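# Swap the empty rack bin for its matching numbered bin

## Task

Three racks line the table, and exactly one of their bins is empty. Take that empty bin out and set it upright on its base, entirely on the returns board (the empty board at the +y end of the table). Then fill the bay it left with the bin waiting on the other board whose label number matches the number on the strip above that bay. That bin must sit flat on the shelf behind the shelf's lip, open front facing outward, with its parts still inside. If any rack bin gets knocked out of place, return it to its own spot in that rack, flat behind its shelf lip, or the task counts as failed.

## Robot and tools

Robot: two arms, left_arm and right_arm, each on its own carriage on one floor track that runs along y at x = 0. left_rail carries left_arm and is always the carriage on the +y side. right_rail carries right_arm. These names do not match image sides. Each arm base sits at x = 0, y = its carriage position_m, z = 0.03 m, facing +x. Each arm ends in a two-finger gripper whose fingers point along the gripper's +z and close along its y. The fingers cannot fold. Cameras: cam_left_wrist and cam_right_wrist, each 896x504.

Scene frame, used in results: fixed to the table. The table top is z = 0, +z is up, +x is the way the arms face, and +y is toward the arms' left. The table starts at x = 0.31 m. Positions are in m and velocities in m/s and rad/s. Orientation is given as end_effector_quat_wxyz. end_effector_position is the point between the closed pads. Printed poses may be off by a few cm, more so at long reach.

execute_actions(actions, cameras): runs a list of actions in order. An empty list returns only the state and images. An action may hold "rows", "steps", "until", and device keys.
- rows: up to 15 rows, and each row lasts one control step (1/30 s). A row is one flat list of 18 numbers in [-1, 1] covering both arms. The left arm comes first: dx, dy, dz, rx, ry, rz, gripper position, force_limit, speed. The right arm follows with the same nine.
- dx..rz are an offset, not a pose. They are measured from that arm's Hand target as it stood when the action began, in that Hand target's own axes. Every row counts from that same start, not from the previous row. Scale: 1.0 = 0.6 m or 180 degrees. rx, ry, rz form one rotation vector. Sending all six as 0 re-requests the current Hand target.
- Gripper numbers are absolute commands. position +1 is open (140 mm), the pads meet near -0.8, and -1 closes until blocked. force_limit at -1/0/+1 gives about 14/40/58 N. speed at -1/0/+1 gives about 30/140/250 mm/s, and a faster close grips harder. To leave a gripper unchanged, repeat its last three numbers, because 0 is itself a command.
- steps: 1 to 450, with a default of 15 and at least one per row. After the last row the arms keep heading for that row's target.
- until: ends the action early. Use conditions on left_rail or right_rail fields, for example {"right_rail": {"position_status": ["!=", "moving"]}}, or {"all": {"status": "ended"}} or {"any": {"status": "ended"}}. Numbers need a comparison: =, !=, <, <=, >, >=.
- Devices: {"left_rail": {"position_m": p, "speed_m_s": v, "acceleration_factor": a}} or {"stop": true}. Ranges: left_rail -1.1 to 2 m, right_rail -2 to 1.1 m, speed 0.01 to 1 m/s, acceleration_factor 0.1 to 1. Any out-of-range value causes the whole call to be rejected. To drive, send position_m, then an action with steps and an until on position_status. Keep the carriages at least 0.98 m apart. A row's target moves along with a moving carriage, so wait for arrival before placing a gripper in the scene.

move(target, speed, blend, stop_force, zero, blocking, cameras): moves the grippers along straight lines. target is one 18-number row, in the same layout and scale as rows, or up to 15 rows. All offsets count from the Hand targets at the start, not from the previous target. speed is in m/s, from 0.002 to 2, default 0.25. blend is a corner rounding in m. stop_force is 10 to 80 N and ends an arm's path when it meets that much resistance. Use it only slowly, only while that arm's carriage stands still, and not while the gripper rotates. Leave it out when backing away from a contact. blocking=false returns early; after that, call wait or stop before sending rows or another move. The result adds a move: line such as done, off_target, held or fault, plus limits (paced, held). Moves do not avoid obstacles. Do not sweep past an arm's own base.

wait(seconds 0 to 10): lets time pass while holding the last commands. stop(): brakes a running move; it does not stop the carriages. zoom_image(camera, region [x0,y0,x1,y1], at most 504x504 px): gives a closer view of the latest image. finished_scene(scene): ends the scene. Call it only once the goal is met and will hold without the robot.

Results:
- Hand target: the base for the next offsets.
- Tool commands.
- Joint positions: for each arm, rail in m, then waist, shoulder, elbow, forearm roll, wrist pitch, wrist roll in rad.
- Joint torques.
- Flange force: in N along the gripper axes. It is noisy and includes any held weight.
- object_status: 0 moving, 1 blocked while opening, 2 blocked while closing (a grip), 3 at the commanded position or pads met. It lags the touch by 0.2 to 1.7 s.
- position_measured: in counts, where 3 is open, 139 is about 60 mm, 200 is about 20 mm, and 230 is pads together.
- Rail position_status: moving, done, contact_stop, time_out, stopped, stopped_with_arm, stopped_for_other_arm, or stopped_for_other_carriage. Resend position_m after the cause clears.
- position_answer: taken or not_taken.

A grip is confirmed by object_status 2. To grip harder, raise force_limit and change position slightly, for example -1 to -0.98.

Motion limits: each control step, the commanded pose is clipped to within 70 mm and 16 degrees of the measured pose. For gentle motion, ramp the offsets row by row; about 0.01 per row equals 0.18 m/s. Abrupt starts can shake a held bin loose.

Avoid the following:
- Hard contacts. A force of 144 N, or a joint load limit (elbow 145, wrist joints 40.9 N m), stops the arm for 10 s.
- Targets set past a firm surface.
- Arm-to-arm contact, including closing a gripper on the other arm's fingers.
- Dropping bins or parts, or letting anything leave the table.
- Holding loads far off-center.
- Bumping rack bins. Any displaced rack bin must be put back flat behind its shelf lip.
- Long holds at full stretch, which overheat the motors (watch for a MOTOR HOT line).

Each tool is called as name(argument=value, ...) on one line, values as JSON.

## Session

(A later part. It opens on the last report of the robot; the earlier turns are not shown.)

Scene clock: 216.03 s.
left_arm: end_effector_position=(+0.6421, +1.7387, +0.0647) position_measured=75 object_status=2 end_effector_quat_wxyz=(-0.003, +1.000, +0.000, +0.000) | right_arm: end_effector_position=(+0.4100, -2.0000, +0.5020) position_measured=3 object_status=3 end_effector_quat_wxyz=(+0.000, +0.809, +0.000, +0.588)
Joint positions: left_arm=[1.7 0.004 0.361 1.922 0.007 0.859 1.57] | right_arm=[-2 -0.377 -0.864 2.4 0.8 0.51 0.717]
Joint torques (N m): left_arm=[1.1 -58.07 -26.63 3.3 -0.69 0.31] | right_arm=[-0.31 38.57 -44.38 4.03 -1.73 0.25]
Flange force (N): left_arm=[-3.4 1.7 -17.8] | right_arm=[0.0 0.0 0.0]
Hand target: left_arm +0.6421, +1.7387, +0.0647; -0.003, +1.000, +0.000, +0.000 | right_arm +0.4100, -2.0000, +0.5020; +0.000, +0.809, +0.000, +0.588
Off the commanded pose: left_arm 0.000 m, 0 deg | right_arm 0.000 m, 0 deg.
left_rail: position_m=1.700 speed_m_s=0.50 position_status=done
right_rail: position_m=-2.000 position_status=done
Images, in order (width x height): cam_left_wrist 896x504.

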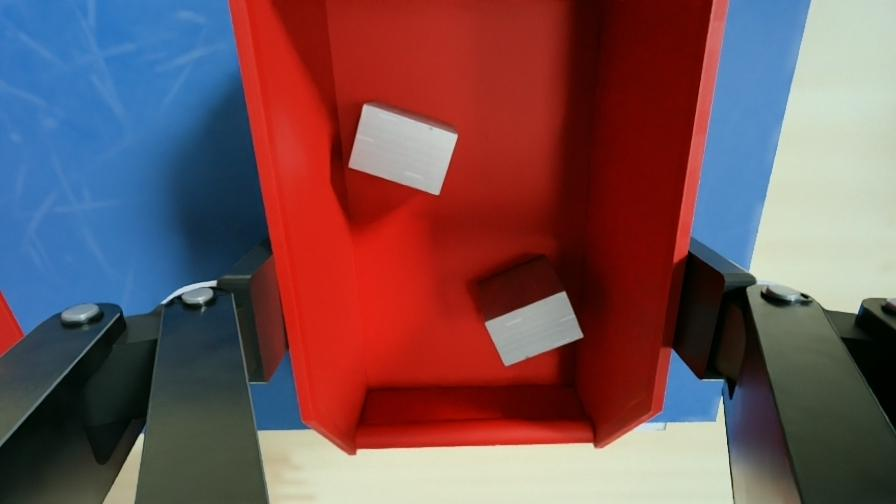

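move(target=[[0,0,-0.3,0,0,0,-1,-0.3,-1,0,0,0,0,0,0,1,1,1],[-0.2,0,-0.65,0,0,0.032,-1,-0.3,-1,0,0,0,0,0,0,1,1,1]], speed=0.12, blend=0.03, cameras=["cam_left_wrist"])

execute_actions(actions=[{"left_rail":{"position_m":-0.315,"speed_m_s":0.5,"acceleration_factor":0.3},"steps":300,"until":{"left_rail":{"position_status":["!=","moving"]}}}], cameras=["cam_left_wrist"])

move(target=[0,0,0.6,0,0,0,-1,-0.3,-1,0,0,0,0,0,0,1,1,1], speed=0.12, cameras=["cam_left_wrist"])

move(target=[0,0,0.1,0,0,0,-1,-0.3,-1,0,0,0,0,0,0,1,1,1], speed=0.02, stop_force=12, cameras=[])

Scene clock: 237.50 s.
left_arm: end_effector_position=(+0.5222, +1.7367, +0.4547) position_measured=75 object_status=2 end_effector_quat_wxyz=(-0.003, +0.999, -0.050, +0.000) | right_arm: end_effector_position=(+0.4100, -2.0000, +0.5020) position_measured=3 object_status=3 end_effector_quat_wxyz=(+0.000, +0.809, +0.000, +0.588)
Joint positions: left_arm=[1.7 0.001 -0.059 1.655 0.005 1.546 1.671] | right_arm=[-2 -0.377 -0.864 2.4 0.8 0.51 0.717]
Joint torques (N m): left_arm=[2.08 -37.97 -45.03 4.2 -0.17 0.13] | right_arm=[-0.45 38.11 -44.6 4.01 -1.65 0.28]
Flange force (N): left_arm=[-1.2 4.1 3.8] | right_arm=[0.0 0.0 0.0]
Hand target: left_arm +0.5222, +1.7367, +0.4547; -0.003, +0.999, -0.050, +0.000 | right_arm +0.4100, -2.0000, +0.5020; +0.000, +0.809, +0.000, +0.588
Off the commanded pose: left_arm 0.000 m, 0 deg | right_arm 0.000 m, 0 deg.
left_rail: position_m=1.700 speed_m_s=0.50 position_status=done
right_rail: position_m=-2.000 position_status=done
move: done
Images, in order (width x height): cam_left_wrist 896x504.

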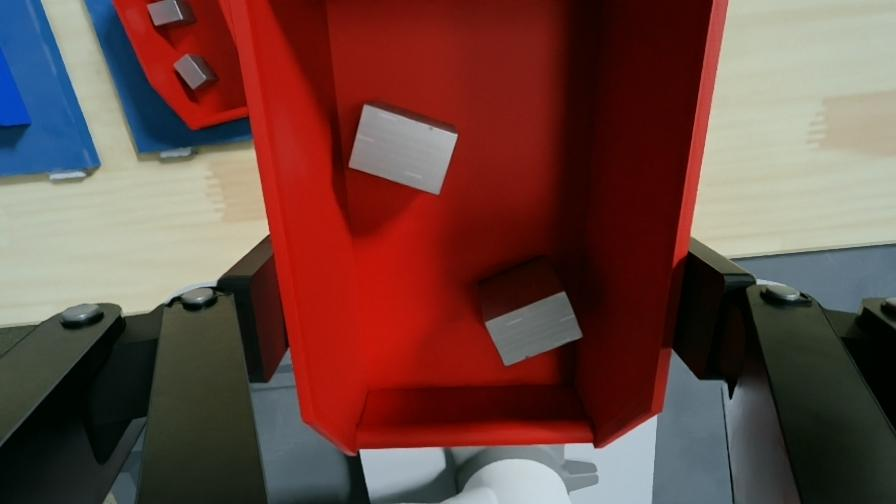

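Scene clock: 242.87 s.
left_arm: end_effector_position=(+0.5222, -0.2783, +0.4547) position_measured=75 object_status=2 end_effector_quat_wxyz=(-0.003, +0.999, -0.050, +0.000) | right_arm: end_effector_position=(+0.4100, -2.0000, +0.5020) position_measured=3 object_status=3 end_effector_quat_wxyz=(+0.000, +0.809, +0.000, +0.588)
Joint positions: left_arm=[-0.315 0.001 -0.059 1.655 0.005 1.546 1.671] | right_arm=[-2 -0.377 -0.864 2.4 0.8 0.51 0.717]
Joint torques (N m): left_arm=[2.46 -37.88 -45.02 4.22 -0.19 0.09] | right_arm=[-0.12 38.74 -44.41 4.04 -1.69 0.31]
Flange force (N): left_arm=[-1.1 4.6 3.8] | right_arm=[0.0 0.0 0.0]
Hand target: left_arm +0.5222, -0.2783, +0.4547; -0.003, +0.999, -0.050, +0.000 | right_arm +0.4100, -2.0000, +0.5020; +0.000, +0.809, +0.000, +0.588
Tool commands: left_gripper/position=-1.0 left_gripper/force_limit=-0.3 left_gripper/speed=-1.0 right_gripper/position=+1.0 right_gripper/force_limit=+1.0 right_gripper/speed=+1.0
Off the commanded pose: left_arm 0.000 m, 0 deg | right_arm 0.000 m, 0 deg.
left_rail: position_m=-0.315 speed_m_s=0.50 position_status=done
right_rail: position_m=-2.000 position_status=done
Images, in order (width x height): cam_left_wrist 896x504.

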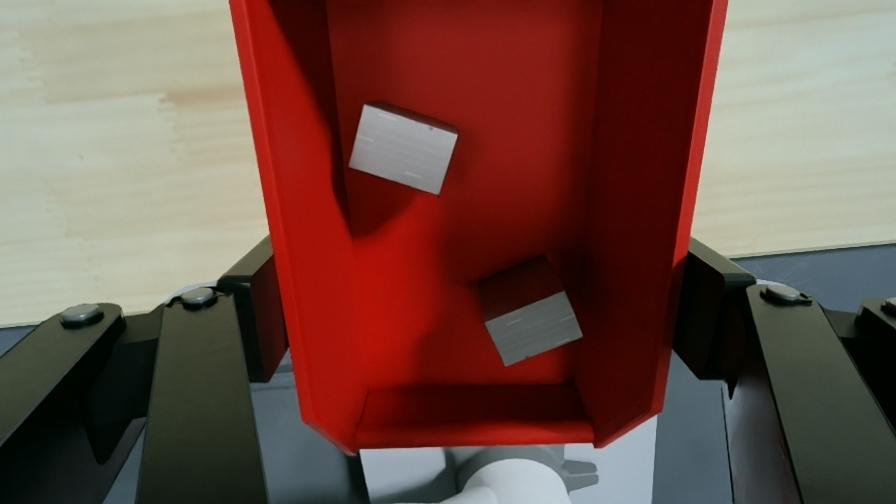

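Scene clock: 246.30 s.
left_arm: end_effector_position=(+0.5221, -0.2765, +0.0948) position_measured=75 object_status=2 end_effector_quat_wxyz=(-0.003, +0.999, -0.050, +0.000) | right_arm: end_effector_position=(+0.4100, -2.0000, +0.5020) position_measured=3 object_status=3 end_effector_quat_wxyz=(+0.000, +0.809, +0.000, +0.588)
Joint positions: left_arm=[-0.315 0.004 0.163 2.124 0.007 0.855 1.671] | right_arm=[-2 -0.377 -0.864 2.4 0.8 0.51 0.717]
Joint torques (N m): left_arm=[2.14 -50.1 -34.11 3.11 -0.21 0.09] | right_arm=[-0.29 38.4 -44.54 4.06 -1.64 0.26]
Flange force (N): left_arm=[-1.9 4.5 1.9] | right_arm=[0.0 0.0 0.0]
Hand target: left_arm +0.5221, -0.2765, +0.0947; -0.003, +0.999, -0.050, +0.000 | right_arm +0.4100, -2.0000, +0.5020; +0.000, +0.809, +0.000, +0.588
Off the commanded pose: left_arm 0.000 m, 0 deg | right_arm 0.000 m, 0 deg.
left_rail: position_m=-0.315 speed_m_s=0.50 position_status=done
right_rail: position_m=-2.000 position_status=done
move: done
Images, in order (width x height): cam_left_wrist 896x504.

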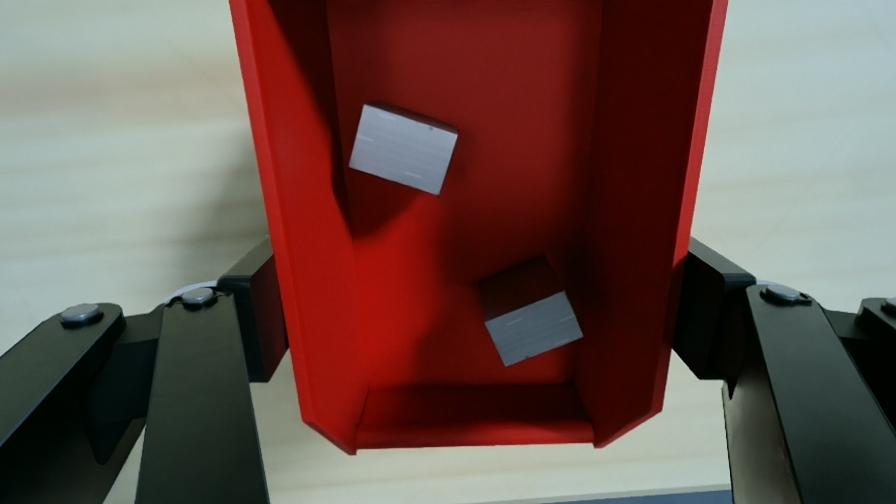

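Scene clock: 249.37 s.
left_arm: end_effector_position=(+0.5221, -0.2762, +0.0461) position_measured=75 object_status=2 end_effector_quat_wxyz=(-0.003, +0.999, -0.050, +0.000) | right_arm: end_effector_position=(+0.4100, -2.0000, +0.5020) position_measured=3 object_status=3 end_effector_quat_wxyz=(+0.000, +0.809, +0.000, +0.588)
Joint positions: left_arm=[-0.315 0.005 0.228 2.161 0.007 0.753 1.67] | right_arm=[-2 -0.377 -0.864 2.4 0.8 0.51 0.717]
Joint torques (N m): left_arm=[2.38 -46.38 -24.51 3.07 0.01 0.17] | right_arm=[-0.37 38.31 -44.46 4.08 -1.71 0.29]
Flange force (N): left_arm=[0.1 4.7 -12.8] | right_arm=[0.0 0.0 0.0]
Hand target: left_arm +0.5221, -0.2762, +0.0461; -0.003, +0.999, -0.050, +0.000 (not the last commanded pose) | right_arm +0.4100, -2.0000, +0.5020; +0.000, +0.809, +0.000, +0.588
Off the commanded pose: left_arm 0.011 m, 0 deg | right_arm 0.000 m, 0 deg.
left_rail: position_m=-0.315 speed_m_s=0.50 position_status=done
right_rail: position_m=-2.000 position_status=done
move: contact (left_arm)
No camera images: "cameras" was empty.

execute_actions(actions=[{"rows":[[0,0,0,0,0,0,1,-0.3,-1,0,0,0,0,0,0,1,1,1]],"steps":70}], cameras=[])

move(target=[[0,0,-0.3,0,0,0,1,-0.3,-1,0,0,0,0,0,0,1,1,1],[-0.106,0,-0.3,0,0,-0.5,1,-0.3,-1,0,0,0,0,0,0,1,1,1]], speed=0.3, cameras=[])

move(target=[0,0,0,-0.0833,0,0,-0.1,-0.3,0,0,0,0,0,0,0,1,1,1], speed=0.3, cameras=["cam_left_wrist"])

Scene clock: 260.87 s.
left_arm: end_effector_position=(+0.5221, -0.2762, +0.0461) position_measured=3 object_status=3 end_effector_quat_wxyz=(-0.003, +0.999, -0.050, +0.000) | right_arm: end_effector_position=(+0.4100, -2.0000, +0.5020) position_measured=3 object_status=3 end_effector_quat_wxyz=(+0.000, +0.809, +0.000, +0.588)
Joint positions: left_arm=[-0.315 0.005 0.228 2.161 0.007 0.753 1.67] | right_arm=[-2 -0.377 -0.864 2.4 0.8 0.51 0.717]
Joint torques (N m): left_arm=[2.1 -52.09 -29.15 2.79 -0.17 0.05] | right_arm=[-0.33 38.24 -44.49 4.02 -1.66 0.22]
Flange force (N): left_arm=[-1.1 3.8 -2.1] | right_arm=[0.0 0.0 0.0]
Hand target: left_arm +0.5221, -0.2762, +0.0461; -0.003, +0.999, -0.050, +0.000 | right_arm +0.4100, -2.0000, +0.5020; +0.000, +0.809, +0.000, +0.588
Off the commanded pose: left_arm 0.000 m, 0 deg | right_arm 0.000 m, 0 deg.
left_rail: position_m=-0.315 speed_m_s=0.50 position_status=done
right_rail: position_m=-2.000 position_status=done
No camera images: "cameras" was empty.

Scene clock: 265.03 s.
left_arm: end_effector_position=(+0.4589, -0.2708, +0.2262) position_measured=3 object_status=3 end_effector_quat_wxyz=(-0.002, +0.741, +0.671, +0.002) | right_arm: end_effector_position=(+0.4100, -2.0000, +0.5020) position_measured=3 object_status=3 end_effector_quat_wxyz=(+0.000, +0.809, +0.000, +0.588)
Joint positions: left_arm=[-0.315 0.017 -0.071 2.09 0.006 1.123 0.115] | right_arm=[-2 -0.377 -0.864 2.4 0.8 0.51 0.717]
Joint torques (N m): left_arm=[2.55 -30.59 -38.17 3.87 -0.12 -0.08] | right_arm=[-0.14 38.34 -44.3 4 -1.71 0.27]
Flange force (N): left_arm=[-5.6 0.5 -1.0] | right_arm=[0.0 0.0 0.0]
Hand target: left_arm +0.4589, -0.2708, +0.2262; -0.002, +0.741, +0.671, +0.002 | right_arm +0.4100, -2.0000, +0.5020; +0.000, +0.809, +0.000, +0.588
Off the commanded pose: left_arm 0.000 m, 0 deg | right_arm 0.000 m, 0 deg.
left_rail: position_m=-0.315 speed_m_s=0.50 position_status=done
right_rail: position_m=-2.000 position_status=done
move: done
No camera images: "cameras" was empty.

Scene clock: 266.00 s.
left_arm: end_effector_position=(+0.4589, -0.2708, +0.2262) position_measured=141 object_status=3 end_effector_quat_wxyz=(+0.095, +0.735, +0.665, +0.089) | right_arm: end_effector_position=(+0.4100, -2.0000, +0.5020) position_measured=3 object_status=3 end_effector_quat_wxyz=(+0.000, +0.809, +0.000, +0.588)
Joint positions: left_arm=[-0.315 0.044 -0.209 2.227 -0.042 0.865 0.168] | right_arm=[-2 -0.377 -0.864 2.4 0.8 0.51 0.717]
Joint torques (N m): left_arm=[2.56 -18.11 -38.84 3.76 -0.84 0.08] | right_arm=[-0.6 38.77 -44.53 4.05 -1.71 0.27]
Flange force (N): left_arm=[-6.4 2.6 0.4] | right_arm=[0.0 0.0 0.0]
Hand target: left_arm +0.4589, -0.2708, +0.2262; +0.095, +0.735, +0.665, +0.089 | right_arm +0.4100, -2.0000, +0.5020; +0.000, +0.809, +0.000, +0.588
Off the commanded pose: left_arm 0.000 m, 0 deg | right_arm 0.000 m, 0 deg.
left_rail: position_m=-0.315 speed_m_s=0.50 position_status=done
right_rail: position_m=-2.000 position_status=done
move: done
Images, in order (width x height): cam_left_wrist 896x504.

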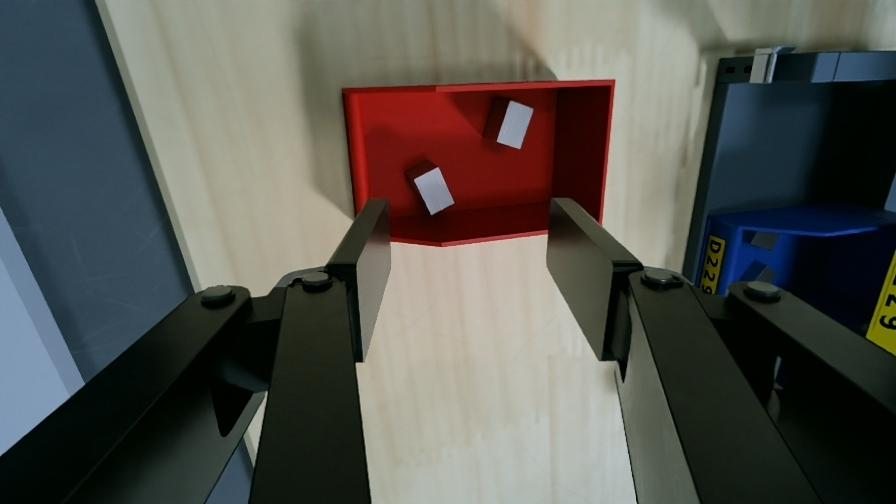

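move(target=[0,-0.0345,0.129,0,0,0,-0.1,-0.3,0,0,0,0,0,0,0,1,1,1], speed=0.2, cameras=["cam_left_wrist"])

Scene clock: 272.20 s.
left_arm: end_effector_position=(+0.4589, -0.2704, +0.1461) position_measured=141 object_status=3 end_effector_quat_wxyz=(+0.095, +0.735, +0.665, +0.089) | right_arm: end_effector_position=(+0.4100, -2.0000, +0.5020) position_measured=3 object_status=3 end_effector_quat_wxyz=(+0.000, +0.809, +0.000, +0.588)
Joint positions: left_arm=[-0.315 0.045 -0.122 2.326 -0.052 0.68 0.182] | right_arm=[-2 -0.377 -0.864 2.4 0.8 0.51 0.717]
Joint torques (N m): left_arm=[2.18 -21.78 -35.04 3.28 -1.01 0.12] | right_arm=[-0.16 38.39 -44.61 4.09 -1.74 0.31]
Flange force (N): left_arm=[-6.4 0.3 -1.4] | right_arm=[0.0 0.0 0.0]
Hand target: left_arm +0.4589, -0.2704, +0.1461; +0.095, +0.735, +0.665, +0.089 | right_arm +0.4100, -2.0000, +0.5020; +0.000, +0.809, +0.000, +0.588
Off the commanded pose: left_arm 0.000 m, 0 deg | right_arm 0.000 m, 0 deg.
left_rail: position_m=-0.315 speed_m_s=0.50 position_status=done
right_rail: position_m=-2.000 position_status=done
move: done
Images, in order (width x height): cam_left_wrist 896x504.

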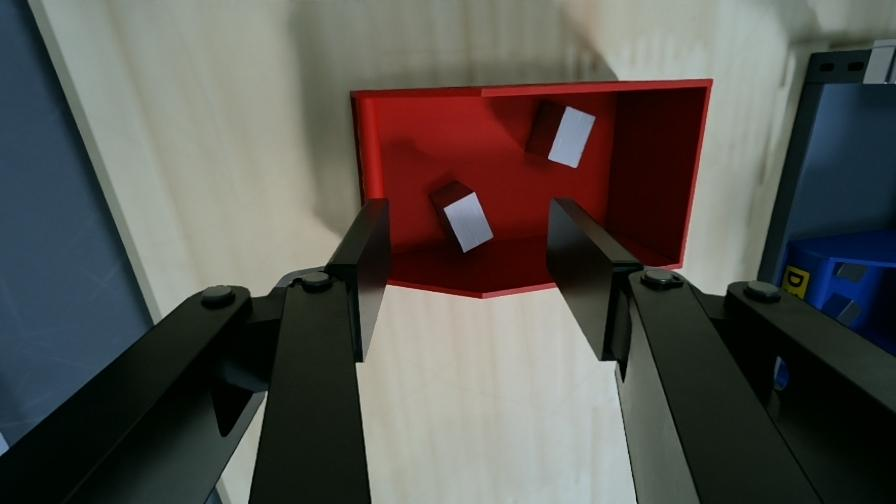

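move(target=[0,-0.0533,0.0413,0,0,0,-0.1,-0.3,0,0,0,0,0,0,0,1,1,1], speed=0.1, cameras=["cam_left_wrist"])

Scene clock: 283.57 s.
left_arm: end_effector_position=(+0.4346, -0.2678, +0.1139) position_measured=141 object_status=3 end_effector_quat_wxyz=(+0.095, +0.735, +0.665, +0.089) | right_arm: end_effector_position=(+0.4100, -2.0000, +0.5020) position_measured=3 object_status=3 end_effector_quat_wxyz=(+0.000, +0.809, +0.000, +0.588)
Joint positions: left_arm=[-0.315 0.056 -0.119 2.397 -0.062 0.606 0.203] | right_arm=[-2 -0.377 -0.864 2.4 0.8 0.51 0.717]
Joint torques (N m): left_arm=[2.17 -20.85 -33.21 3.12 -0.85 0.02] | right_arm=[-0.28 38.55 -44.48 4.05 -1.7 0.31]
Flange force (N): left_arm=[-6.1 1.0 0.4] | right_arm=[0.0 0.0 0.0]
Hand target: left_arm +0.4345, -0.2678, +0.1139; +0.095, +0.735, +0.665, +0.089 | right_arm +0.4100, -2.0000, +0.5020; +0.000, +0.809, +0.000, +0.588
Off the commanded pose: left_arm 0.000 m, 0 deg | right_arm 0.000 m, 0 deg.
left_rail: position_m=-0.315 speed_m_s=0.50 position_status=done
right_rail: position_m=-2.000 position_status=done
move: done
Images, in order (width x height): cam_left_wrist 896x504.

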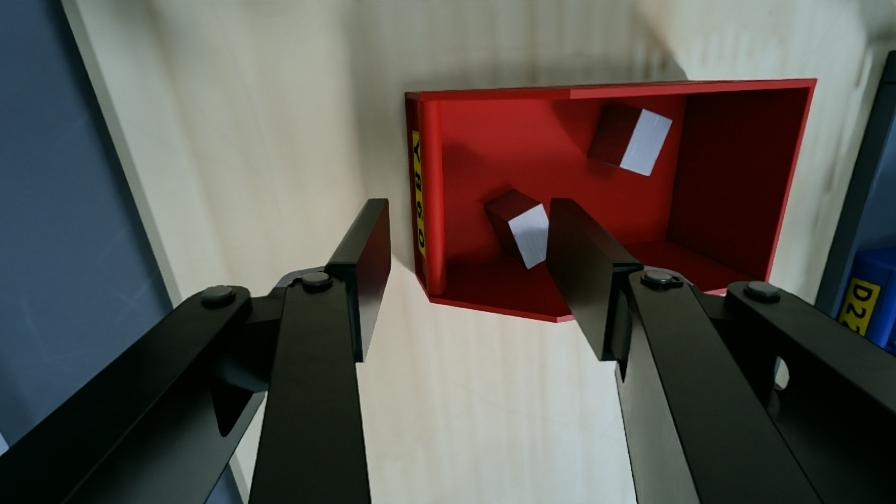

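move(target=[[-0.008,0,0,0,0,0,-0.45,-0.3,0,0,0,0,0,0,0,1,1,1],[-0.008,-0.0233,0.097,0,0,0,-0.45,-0.3,0,0,0,0,0,0,0,1,1,1]], speed=0.05, cameras=["cam_left_wrist"])

Scene clock: 298.17 s.
left_arm: end_effector_position=(+0.4356, -0.2725, +0.0540) position_measured=186 object_status=3 end_effector_quat_wxyz=(+0.095, +0.735, +0.665, +0.089) | right_arm: end_effector_position=(+0.4100, -2.0000, +0.5020) position_measured=3 object_status=3 end_effector_quat_wxyz=(+0.000, +0.809, +0.000, +0.588)
Joint positions: left_arm=[-0.315 0.043 -0.014 2.455 -0.074 0.443 0.206] | right_arm=[-2 -0.377 -0.864 2.4 0.8 0.51 0.717]
Joint torques (N m): left_arm=[2.54 -26.03 -27.89 2.62 -0.7 0.02] | right_arm=[-0.26 38.5 -44.46 4.08 -1.66 0.27]
Flange force (N): left_arm=[-7.5 0.4 -1.5] | right_arm=[0.0 0.0 0.0]
Hand target: left_arm +0.4356, -0.2725, +0.0540; +0.095, +0.735, +0.665, +0.089 | right_arm +0.4100, -2.0000, +0.5020; +0.000, +0.809, +0.000, +0.588
Off the commanded pose: left_arm 0.000 m, 0 deg | right_arm 0.000 m, 0 deg.
left_rail: position_m=-0.315 speed_m_s=0.50 position_status=done
right_rail: position_m=-2.000 position_status=done
move: done
Images, in order (width x height): cam_left_wrist 896x504.

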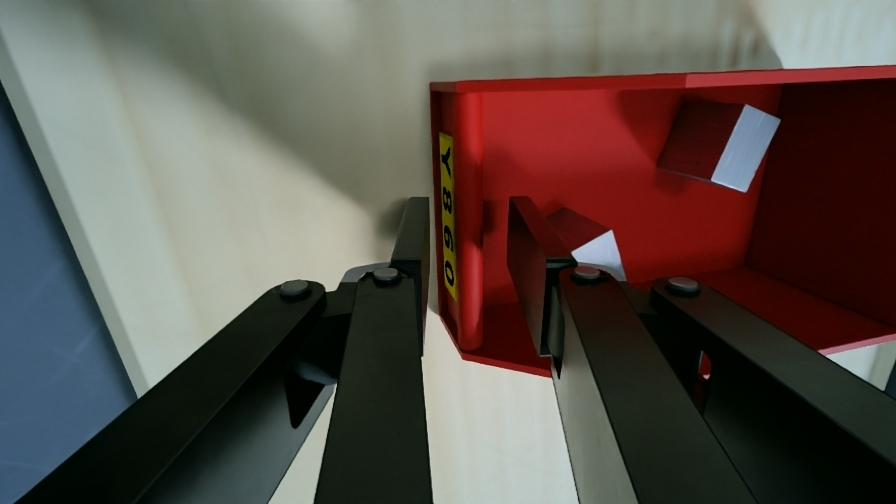

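move(target=[0.0115,0.002,0.0005,0,0,0,-0.45,-0.3,0,0,0,0,0,0,0,1,1,1], speed=0.05, cameras=[])

execute_actions(actions=[{"rows":[[0,0,0,0,0,0,-0.8,-1,-1,0,0,0,0,0,0,1,1,1]],"steps":60},{"rows":[[0,0,0,0,0,0,-0.4,1,1,0,0,0,0,0,0,1,1,1]],"steps":20},{"rows":[[0,0,0,0,0,0,-1,1,1,0,0,0,0,0,0,1,1,1]],"steps":60}], cameras=["cam_left_wrist"])

move(target=[0,0.0144,-0.0537,0,0,0,-1,1,1,0,0,0,0,0,0,1,1,1], speed=0.04, cameras=["cam_left_wrist"])

Scene clock: 309.03 s.
left_arm: end_effector_position=(+0.4375, -0.2657, +0.0541) position_measured=186 object_status=3 end_effector_quat_wxyz=(+0.095, +0.735, +0.665, +0.089) | right_arm: end_effector_position=(+0.4100, -2.0000, +0.5020) position_measured=3 object_status=3 end_effector_quat_wxyz=(+0.000, +0.809, +0.000, +0.588)
Joint positions: left_arm=[-0.315 0.061 -0.009 2.45 -0.085 0.444 0.234] | right_arm=[-2 -0.377 -0.864 2.4 0.8 0.51 0.717]
Joint torques (N m): left_arm=[2.64 -26.92 -27.99 2.69 -0.84 -0.03] | right_arm=[-0.57 37.99 -44.62 4.05 -1.59 0.25]
Flange force (N): left_arm=[-7.2 1.0 -0.4] | right_arm=[0.0 0.0 0.0]
Hand target: left_arm +0.4375, -0.2657, +0.0541; +0.095, +0.735, +0.665, +0.089 | right_arm +0.4100, -2.0000, +0.5020; +0.000, +0.809, +0.000, +0.588
Off the commanded pose: left_arm 0.000 m, 0 deg | right_arm 0.000 m, 0 deg.
left_rail: position_m=-0.315 speed_m_s=0.50 position_status=done
right_rail: position_m=-2.000 position_status=done
move: done
No camera images: "cameras" was empty.

Scene clock: 313.90 s.
left_arm: end_effector_position=(+0.4375, -0.2657, +0.0540) position_measured=222 object_status=2 end_effector_quat_wxyz=(+0.095, +0.735, +0.665, +0.089) | right_arm: end_effector_position=(+0.4100, -2.0000, +0.5020) position_measured=3 object_status=3 end_effector_quat_wxyz=(+0.000, +0.809, +0.000, +0.588)
Joint positions: left_arm=[-0.315 0.061 -0.009 2.45 -0.085 0.444 0.234] | right_arm=[-2 -0.377 -0.864 2.4 0.8 0.51 0.717]
Joint torques (N m): left_arm=[2.01 -20.29 -22.35 2.63 -0.07 0.09] | right_arm=[-0.35 38.61 -44.51 4.09 -1.7 0.24]
Flange force (N): left_arm=[-6.2 3.2 -16.1] | right_arm=[0.0 0.0 0.0]
Flange force at the end of the 1st action (N): left_arm=[-5.9 0.7 -0.5] | right_arm=[0.0 0.0 0.0]
Flange force at the end of the 2nd action (N): left_arm=[-5.5 0.5 -1.0] | right_arm=[0.0 0.0 0.0]
Hand target: left_arm +0.4375, -0.2657, +0.0541; +0.095, +0.735, +0.665, +0.089 | right_arm +0.4100, -2.0000, +0.5020; +0.000, +0.809, +0.000, +0.588
Off the commanded pose: left_arm 0.000 m, 0 deg | right_arm 0.000 m, 0 deg.
left_rail: position_m=-0.315 speed_m_s=0.50 position_status=done
right_rail: position_m=-2.000 position_status=done
Images, in order (width x height): cam_left_wrist 896x504.

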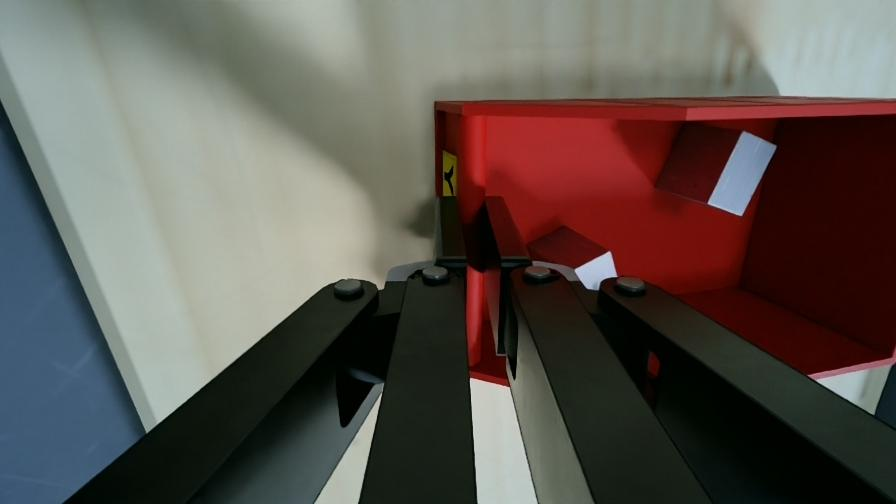

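Scene clock: 315.10 s.
left_arm: end_effector_position=(+0.4375, -0.2659, +0.0874) position_measured=222 object_status=2 end_effector_quat_wxyz=(+0.095, +0.735, +0.665, +0.089) | right_arm: end_effector_position=(+0.4100, -2.0000, +0.5020) position_measured=3 object_status=3 end_effector_quat_wxyz=(+0.000, +0.809, +0.000, +0.588)
Joint positions: left_arm=[-0.315 0.061 -0.07 2.419 -0.072 0.535 0.218] | right_arm=[-2 -0.377 -0.864 2.4 0.8 0.51 0.717]
Joint torques (N m): left_arm=[2.25 -26.24 -33.43 2.77 -1.61 0.1] | right_arm=[-0.31 38.17 -44.61 4.14 -1.67 0.26]
Flange force (N): left_arm=[-6.6 0.4 4.7] | right_arm=[0.0 0.0 0.0]
Hand target: left_arm +0.4375, -0.2659, +0.0874; +0.095, +0.735, +0.665, +0.089 | right_arm +0.4100, -2.0000, +0.5020; +0.000, +0.809, +0.000, +0.588
Off the commanded pose: left_arm 0.000 m, 0 deg | right_arm 0.000 m, 0 deg.
left_rail: position_m=-0.315 speed_m_s=0.50 position_status=done
right_rail: position_m=-2.000 position_status=done
move: done
Images, in order (width x height): cam_left_wrist 896x504.

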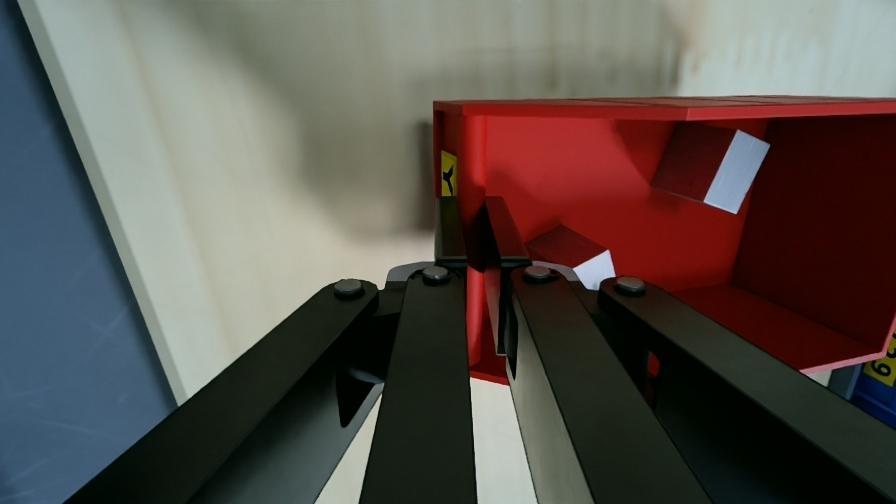

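move(target=[0,0,0,-0.022,0,0,-1,1,1,0,0,0,0,0,0,1,1,1], speed=0.05, cameras=[])

move(target=[-0.006,0.221,0.076,0,0,0,-1,1,1,0,0,0,0,0,0,1,1,1], speed=0.06, stop_force=15, cameras=["cam_left_wrist"])

Scene clock: 327.87 s.
left_arm: end_effector_position=(+0.4375, -0.2659, +0.0874) position_measured=222 object_status=2 end_effector_quat_wxyz=(+0.120, +0.732, +0.662, +0.112) | right_arm: end_effector_position=(+0.4100, -2.0000, +0.5020) position_measured=3 object_status=3 end_effector_quat_wxyz=(+0.000, +0.809, +0.000, +0.588)
Joint positions: left_arm=[-0.315 0.072 -0.096 2.458 -0.115 0.456 0.267] | right_arm=[-2 -0.377 -0.864 2.4 0.8 0.51 0.717]
Joint torques (N m): left_arm=[2.69 -22.97 -33.3 2.52 -1.99 0.01] | right_arm=[-0.41 38.2 -44.58 4.07 -1.71 0.27]
Flange force (N): left_arm=[-8.4 0.1 4.2] | right_arm=[0.0 0.0 0.0]
Hand target: left_arm +0.4375, -0.2659, +0.0874; +0.120, +0.732, +0.662, +0.112 | right_arm +0.4100, -2.0000, +0.5020; +0.000, +0.809, +0.000, +0.588
Off the commanded pose: left_arm 0.000 m, 0 deg | right_arm 0.000 m, 0 deg.
left_rail: position_m=-0.315 speed_m_s=0.50 position_status=done
right_rail: position_m=-2.000 position_status=done
move: done
No camera images: "cameras" was empty.

Scene clock: 331.07 s.
left_arm: end_effector_position=(+0.5767, -0.2834, +0.0872) position_measured=222 object_status=2 end_effector_quat_wxyz=(+0.120, +0.732, +0.662, +0.112) | right_arm: end_effector_position=(+0.4100, -2.0000, +0.5020) position_measured=3 object_status=3 end_effector_quat_wxyz=(+0.000, +0.809, +0.000, +0.588)
Joint positions: left_arm=[-0.315 0.013 0.122 2.237 -0.072 0.456 0.174] | right_arm=[-2 -0.377 -0.864 2.4 0.8 0.51 0.717]
Joint torques (N m): left_arm=[2.84 -45.78 -33.38 2.83 -1.86 0.12] | right_arm=[-0.6 38.15 -44.53 4.04 -1.73 0.31]
Flange force (N): left_arm=[-6.4 -1.5 2.3] | right_arm=[0.0 0.0 0.0]
Hand target: left_arm +0.5767, -0.2834, +0.0872; +0.120, +0.732, +0.662, +0.112 | right_arm +0.4100, -2.0000, +0.5020; +0.000, +0.809, +0.000, +0.588
Off the commanded pose: left_arm 0.000 m, 0 deg | right_arm 0.000 m, 0 deg.
left_rail: position_m=-0.315 speed_m_s=0.50 position_status=done
right_rail: position_m=-2.000 position_status=done
move: done
Images, in order (width x height): cam_left_wrist 896x504.

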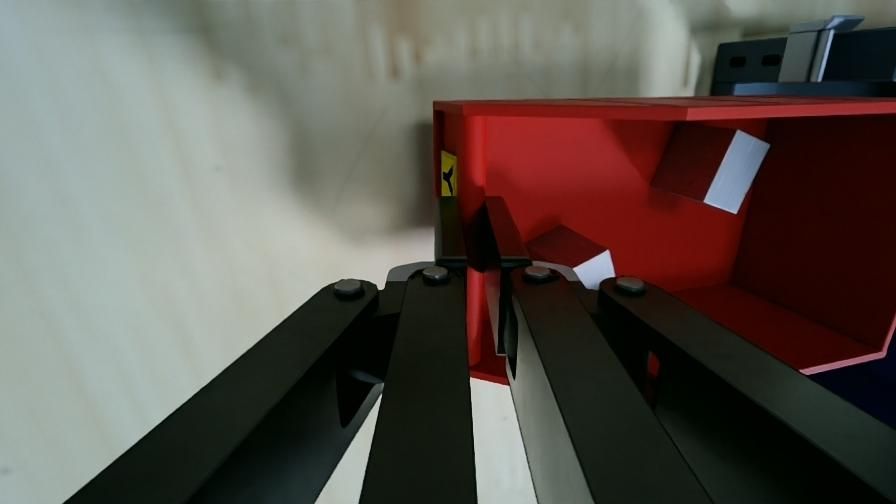

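move(target=[0,0.303,0.1043,0,0,0,-1,1,1,0,0,0,0,0,0,1,1,1], speed=0.04, stop_force=15, cameras=["cam_left_wrist"])

Scene clock: 340.63 s.
left_arm: end_effector_position=(+0.7044, -0.2963, +0.0867) position_measured=222 object_status=2 end_effector_quat_wxyz=(+0.120, +0.732, +0.662, +0.112) | right_arm: end_effector_position=(+0.4100, -2.0000, +0.5020) position_measured=3 object_status=3 end_effector_quat_wxyz=(+0.000, +0.809, +0.000, +0.588)
Joint positions: left_arm=[-0.315 -0.011 0.297 2.007 -0.049 0.51 0.128] | right_arm=[-2 -0.377 -0.864 2.4 0.8 0.51 0.717]
Joint torques (N m): left_arm=[2.19 -65.61 -37.45 2.91 -2.79 0.28] | right_arm=[0.05 38.35 -44.61 4.07 -1.69 0.26]
Flange force (N): left_arm=[-5.3 -5.5 0.5] | right_arm=[0.0 0.0 0.0]
Hand target: left_arm +0.7044, -0.2963, +0.0867; +0.120, +0.732, +0.662, +0.112 (not the last commanded pose) | right_arm +0.4100, -2.0000, +0.5020; +0.000, +0.809, +0.000, +0.588
Off the commanded pose: left_arm 0.064 m, 0 deg | right_arm 0.000 m, 0 deg.
left_rail: position_m=-0.315 speed_m_s=0.50 position_status=done
right_rail: position_m=-2.000 position_status=done
move: contact (left_arm)
Images, in order (width x height): cam_left_wrist 896x504.

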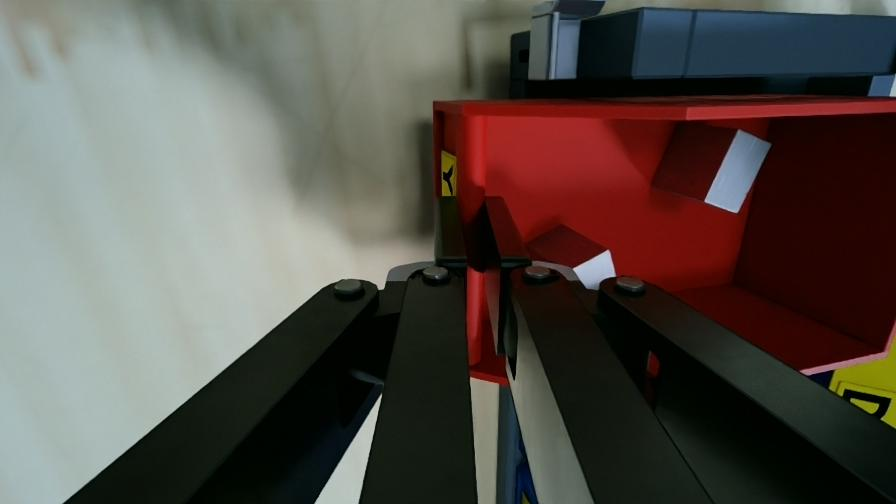

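move(target=[[0,-0.0158,-0.0054,0,0,0,-1,1,1,0,0,0,0,0,0,1,1,1],[0,-0.0185,0.0025,0.014,0,0,-1,1,1,0,0,0,0,0,0,1,1,1]], speed=0.04, cameras=[])

move(target=[0,0.117,0.0343,0,0,0,-1,1,1,0,0,0,0,0,0,1,1,1], speed=0.04, stop_force=15, cameras=["cam_left_wrist"])

Scene clock: 348.83 s.
left_arm: end_effector_position=(+0.6944, -0.2952, +0.0817) position_measured=222 object_status=2 end_effector_quat_wxyz=(+0.104, +0.734, +0.664, +0.097) | right_arm: end_effector_position=(+0.4100, -2.0000, +0.5020) position_measured=3 object_status=3 end_effector_quat_wxyz=(+0.000, +0.809, +0.000, +0.588)
Joint positions: left_arm=[-0.315 -0.012 0.303 2 -0.038 0.555 0.118] | right_arm=[-2 -0.377 -0.864 2.4 0.8 0.51 0.717]
Joint torques (N m): left_arm=[2.13 -65.09 -34.59 2.99 -1.79 0.14] | right_arm=[-0.31 38.35 -44.46 4.02 -1.66 0.3]
Flange force (N): left_arm=[-4.2 -1.9 0.5] | right_arm=[0.0 0.0 0.0]
Hand target: left_arm +0.6944, -0.2953, +0.0817; +0.104, +0.734, +0.664, +0.097 | right_arm +0.4100, -2.0000, +0.5020; +0.000, +0.809, +0.000, +0.588
Off the commanded pose: left_arm 0.000 m, 0 deg | right_arm 0.000 m, 0 deg.
left_rail: position_m=-0.315 speed_m_s=0.50 position_status=done
right_rail: position_m=-2.000 position_status=done
move: done
No camera images: "cameras" was empty.

Scene clock: 350.27 s.
left_arm: end_effector_position=(+0.7058, -0.2965, +0.0813) position_measured=222 object_status=2 end_effector_quat_wxyz=(+0.103, +0.734, +0.664, +0.097) | right_arm: end_effector_position=(+0.4100, -2.0000, +0.5020) position_measured=3 object_status=3 end_effector_quat_wxyz=(+0.000, +0.809, +0.000, +0.588)
Joint positions: left_arm=[-0.315 -0.013 0.319 1.977 -0.037 0.563 0.115] | right_arm=[-2 -0.377 -0.864 2.4 0.8 0.51 0.717]
Joint torques (N m): left_arm=[1.75 -67.89 -38.78 2.94 -3.24 0.32] | right_arm=[0.11 38.56 -44.67 4.05 -1.62 0.22]
Flange force (N): left_arm=[-4.7 -7.4 0.0] | right_arm=[0.0 0.0 0.0]
Hand target: left_arm +0.7058, -0.2965, +0.0813; +0.103, +0.734, +0.664, +0.097 (not the last commanded pose) | right_arm +0.4100, -2.0000, +0.5020; +0.000, +0.809, +0.000, +0.588
Off the commanded pose: left_arm 0.062 m, 0 deg | right_arm 0.000 m, 0 deg.
left_rail: position_m=-0.315 speed_m_s=0.50 position_status=done
right_rail: position_m=-2.000 position_status=done
move: contact (left_arm)
Images, in order (width x height): cam_left_wrist 896x504.

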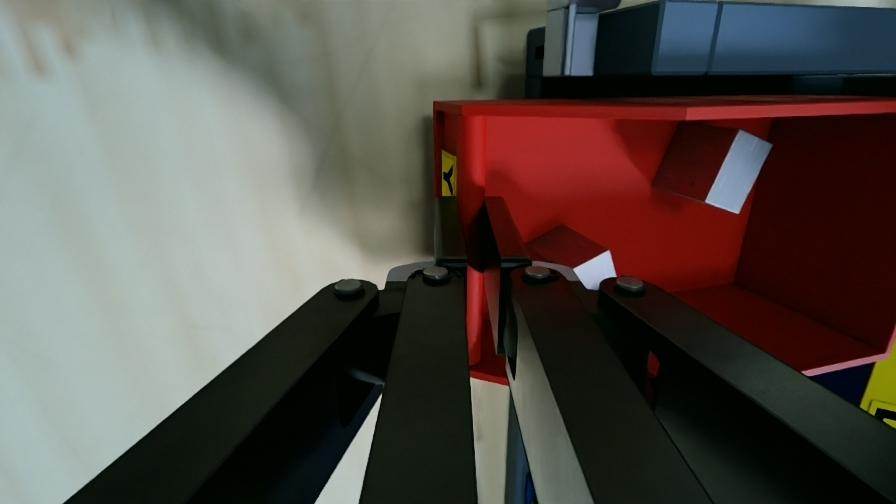

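move(target=[[0,-0.008,-0.0024,0,0,0,-1,1,1,0,0,0,0,0,0,1,1,1],[0,-0.0092,0.0041,0.012,0,0,-1,1,1,0,0,0,0,0,0,1,1,1]], speed=0.04, cameras=[])

move(target=[0,0.108,0.0273,0,0,0,-1,1,1,0,0,0,0,0,0,1,1,1], speed=0.04, stop_force=15, cameras=["cam_left_wrist"])

Scene clock: 366.20 s.
left_arm: end_effector_position=(+0.7012, -0.2960, +0.0774) position_measured=222 object_status=2 end_effector_quat_wxyz=(+0.089, +0.736, +0.666, +0.084) | right_arm: end_effector_position=(+0.4100, -2.0000, +0.5020) position_measured=3 object_status=3 end_effector_quat_wxyz=(+0.000, +0.809, +0.000, +0.588)
Joint positions: left_arm=[-0.315 -0.014 0.329 1.963 -0.029 0.604 0.107] | right_arm=[-2 -0.377 -0.864 2.4 0.8 0.51 0.717]
Joint torques (N m): left_arm=[2.38 -67.88 -35.19 3.07 -1.65 0.1] | right_arm=[-0.39 38.53 -44.57 4.04 -1.62 0.25]
Flange force (N): left_arm=[-4.5 -2.9 0.2] | right_arm=[0.0 0.0 0.0]
Hand target: left_arm +0.7012, -0.2960, +0.0774; +0.089, +0.736, +0.666, +0.084 | right_arm +0.4100, -2.0000, +0.5020; +0.000, +0.809, +0.000, +0.588
Off the commanded pose: left_arm 0.000 m, 0 deg | right_arm 0.000 m, 0 deg.
left_rail: position_m=-0.315 speed_m_s=0.50 position_status=done
right_rail: position_m=-2.000 position_status=done
move: done
No camera images: "cameras" was empty.

Scene clock: 368.70 s.
left_arm: end_effector_position=(+0.7677, -0.3026, +0.0773) position_measured=222 object_status=2 end_effector_quat_wxyz=(+0.089, +0.736, +0.666, +0.084) | right_arm: end_effector_position=(+0.4100, -2.0000, +0.5020) position_measured=3 object_status=3 end_effector_quat_wxyz=(+0.000, +0.809, +0.000, +0.588)
Joint positions: left_arm=[-0.315 -0.023 0.416 1.831 -0.023 0.649 0.095] | right_arm=[-2 -0.377 -0.864 2.4 0.8 0.51 0.717]
Joint torques (N m): left_arm=[2.33 -77.73 -36.67 3.13 -1.52 0.13] | right_arm=[-0.54 38.41 -44.66 4.02 -1.69 0.29]
Flange force (N): left_arm=[-3.8 -3.6 0.6] | right_arm=[0.0 0.0 0.0]
Hand target: left_arm +0.7677, -0.3026, +0.0773; +0.089, +0.736, +0.666, +0.084 | right_arm +0.4100, -2.0000, +0.5020; +0.000, +0.809, +0.000, +0.588
Off the commanded pose: left_arm 0.000 m, 0 deg | right_arm 0.000 m, 0 deg.
left_rail: position_m=-0.315 speed_m_s=0.50 position_status=done
right_rail: position_m=-2.000 position_status=done
move: done
Images, in order (width x height): cam_left_wrist 896x504.

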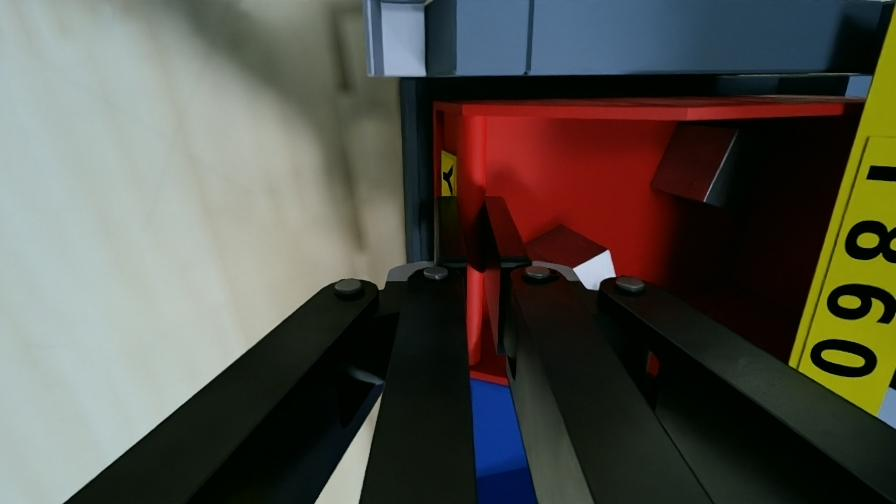

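move(target=[0,-0.0085,0.0408,0,0,0,-1,1,1,0,0,0,0,0,0,1,1,1], speed=0.02, stop_force=20, cameras=["cam_left_wrist"])

Scene clock: 377.83 s.
left_arm: end_effector_position=(+0.7688, -0.3026, +0.0600) position_measured=222 object_status=2 end_effector_quat_wxyz=(+0.090, +0.736, +0.666, +0.084) | right_arm: end_effector_position=(+0.4100, -2.0000, +0.5020) position_measured=3 object_status=3 end_effector_quat_wxyz=(+0.000, +0.809, +0.000, +0.588)
Joint positions: left_arm=[-0.315 -0.023 0.435 1.841 -0.024 0.619 0.096] | right_arm=[-2 -0.377 -0.864 2.4 0.8 0.51 0.717]
Joint torques (N m): left_arm=[1.27 -32.11 -13.4 3.29 -0.72 0.12] | right_arm=[-0.55 38.19 -44.63 4.05 -1.69 0.23]
Flange force (N): left_arm=[-4.1 -1.6 -63.7] | right_arm=[0.0 0.0 0.0]
Hand target: left_arm +0.7688, -0.3026, +0.0599; +0.090, +0.736, +0.666, +0.084 (not the last commanded pose) | right_arm +0.4100, -2.0000, +0.5020; +0.000, +0.809, +0.000, +0.588
Off the commanded pose: left_arm 0.008 m, 0 deg | right_arm 0.000 m, 0 deg.
left_rail: position_m=-0.315 speed_m_s=0.50 position_status=done
right_rail: position_m=-2.000 position_status=done
move: contact (left_arm)
Images, in order (width x height): cam_left_wrist 896x504.

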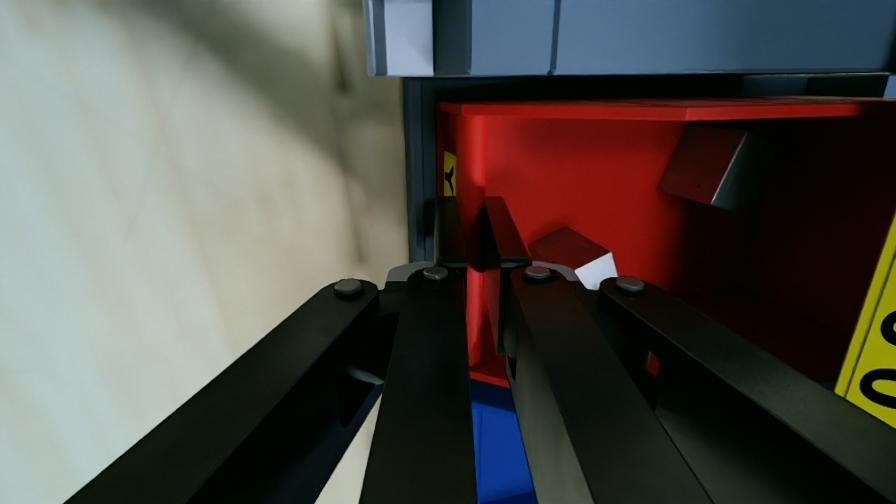

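Seated at the expected z. Release and retreat.

execute_actions(actions=[{"rows":[[0,0,0,0,0,0,-0.4,0,-1,0,0,0,0,0,0,1,1,1]],"steps":50}], cameras=[])

move(target=[[0,0.032,-0.12,0,0,0,-0.4,0,-1,0,0,0,0,0,0,1,1,1],[0,-0.18,-0.25,0,0,0,-0.4,0,-1,0,0,0,0,0,0,1,1,1]], speed=0.1, cameras=["cam_left_wrist"])

Scene clock: 385.40 s.
left_arm: end_effector_position=(+0.7688, -0.3027, +0.0599) position_measured=179 object_status=3 end_effector_quat_wxyz=(+0.090, +0.736, +0.666, +0.084) | right_arm: end_effector_position=(+0.4100, -2.0000, +0.5020) position_measured=3 object_status=3 end_effector_quat_wxyz=(+0.000, +0.809, +0.000, +0.588)
Joint positions: left_arm=[-0.315 -0.023 0.435 1.841 -0.024 0.619 0.096] | right_arm=[-2 -0.377 -0.864 2.4 0.8 0.51 0.717]
Joint torques (N m): left_arm=[2.54 -75.8 -32.98 3.12 -0.82 0.18] | right_arm=[-0.32 38.49 -44.64 4.09 -1.68 0.26]
Flange force (N): left_arm=[-4.1 -1.1 -2.7] | right_arm=[0.0 0.0 0.0]
Hand target: left_arm +0.7688, -0.3027, +0.0599; +0.090, +0.736, +0.666, +0.084 | right_arm +0.4100, -2.0000, +0.5020; +0.000, +0.809, +0.000, +0.588
Off the commanded pose: left_arm 0.000 m, 0 deg | right_arm 0.000 m, 0 deg.
left_rail: position_m=-0.315 speed_m_s=0.50 position_status=done
right_rail: position_m=-2.000 position_status=done
No camera images: "cameras" was empty.

Scene clock: 388.27 s.
left_arm: end_effector_position=(+0.6281, -0.2891, +0.1790) position_measured=179 object_status=3 end_effector_quat_wxyz=(+0.090, +0.736, +0.666, +0.084) | right_arm: end_effector_position=(+0.4100, -2.0000, +0.5020) position_measured=3 object_status=3 end_effector_quat_wxyz=(+0.000, +0.809, +0.000, +0.588)
Joint positions: left_arm=[-0.315 -0.004 0.118 2.012 -0.027 0.765 0.114] | right_arm=[-2 -0.377 -0.864 2.4 0.8 0.51 0.717]
Joint torques (N m): left_arm=[2.09 -47.15 -36.43 3.5 -0.84 0.11] | right_arm=[-0.41 38.7 -44.3 4.02 -1.63 0.2]
Flange force (N): left_arm=[-4.6 -1.3 -3.2] | right_arm=[0.0 0.0 0.0]
Hand target: left_arm +0.6280, -0.2891, +0.1790; +0.090, +0.736, +0.666, +0.084 | right_arm +0.4100, -2.0000, +0.5020; +0.000, +0.809, +0.000, +0.588
Off the commanded pose: left_arm 0.000 m, 0 deg | right_arm 0.000 m, 0 deg.
left_rail: position_m=-0.315 speed_m_s=0.50 position_status=done
right_rail: position_m=-2.000 position_status=done
move: done
Images, in order (width x height): cam_left_wrist 896x504.

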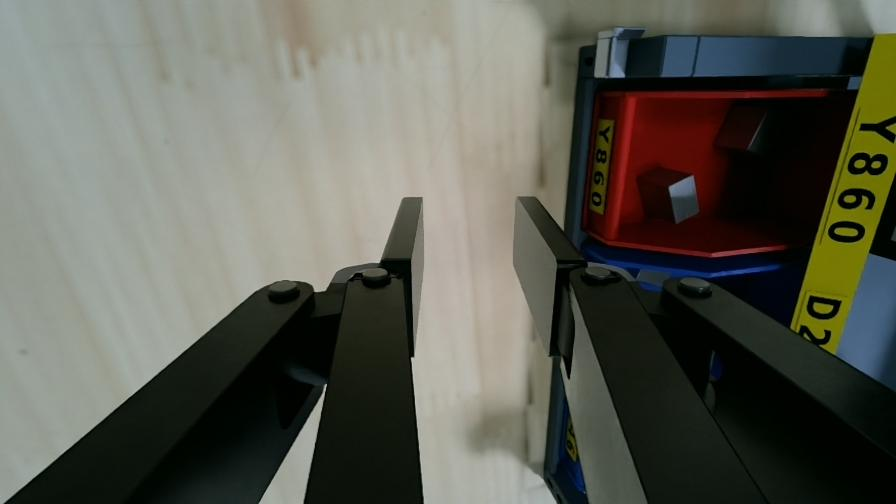

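move(target=[-0.17,-0.05,-0.1,0,0,0,-0.4,0,-1,0,0,0,0,0,0,1,1,1], cameras=["cam_left_wrist"])

Scene clock: 392.23 s.
left_arm: end_effector_position=(+0.5743, -0.3865, +0.2293) position_measured=179 object_status=3 end_effector_quat_wxyz=(+0.090, +0.736, +0.666, +0.084) | right_arm: end_effector_position=(+0.4100, -2.0000, +0.5020) position_measured=3 object_status=3 end_effector_quat_wxyz=(+0.000, +0.809, +0.000, +0.588)
Joint positions: left_arm=[-0.315 -0.2 -0.005 2.041 0.038 0.861 -0.121] | right_arm=[-2 -0.377 -0.864 2.4 0.8 0.51 0.717]
Joint torques (N m): left_arm=[2.04 -37.55 -38.7 3.75 -0.8 0.09] | right_arm=[-0.08 38.58 -44.66 4.06 -1.71 0.29]
Flange force (N): left_arm=[-4.2 -1.3 -1.5] | right_arm=[0.0 0.0 0.0]
Hand target: left_arm +0.5743, -0.3865, +0.2294; +0.090, +0.736, +0.666, +0.084 | right_arm +0.4100, -2.0000, +0.5020; +0.000, +0.809, +0.000, +0.588
Off the commanded pose: left_arm 0.000 m, 0 deg | right_arm 0.000 m, 0 deg.
left_rail: position_m=-0.315 speed_m_s=0.50 position_status=done
right_rail: position_m=-2.000 position_status=done
move: done
Images, in order (width x height): cam_left_wrist 896x504.

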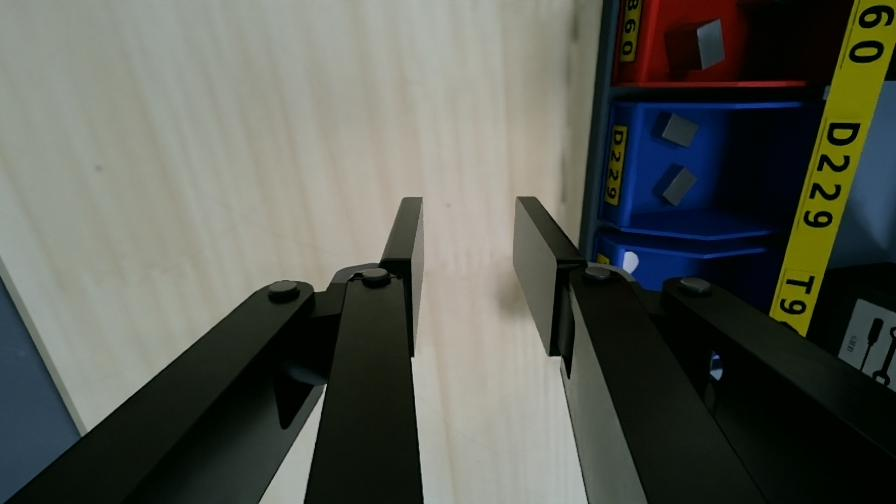

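All aligned.

finished_scene(scene=2)

The scene is finished: the task was done.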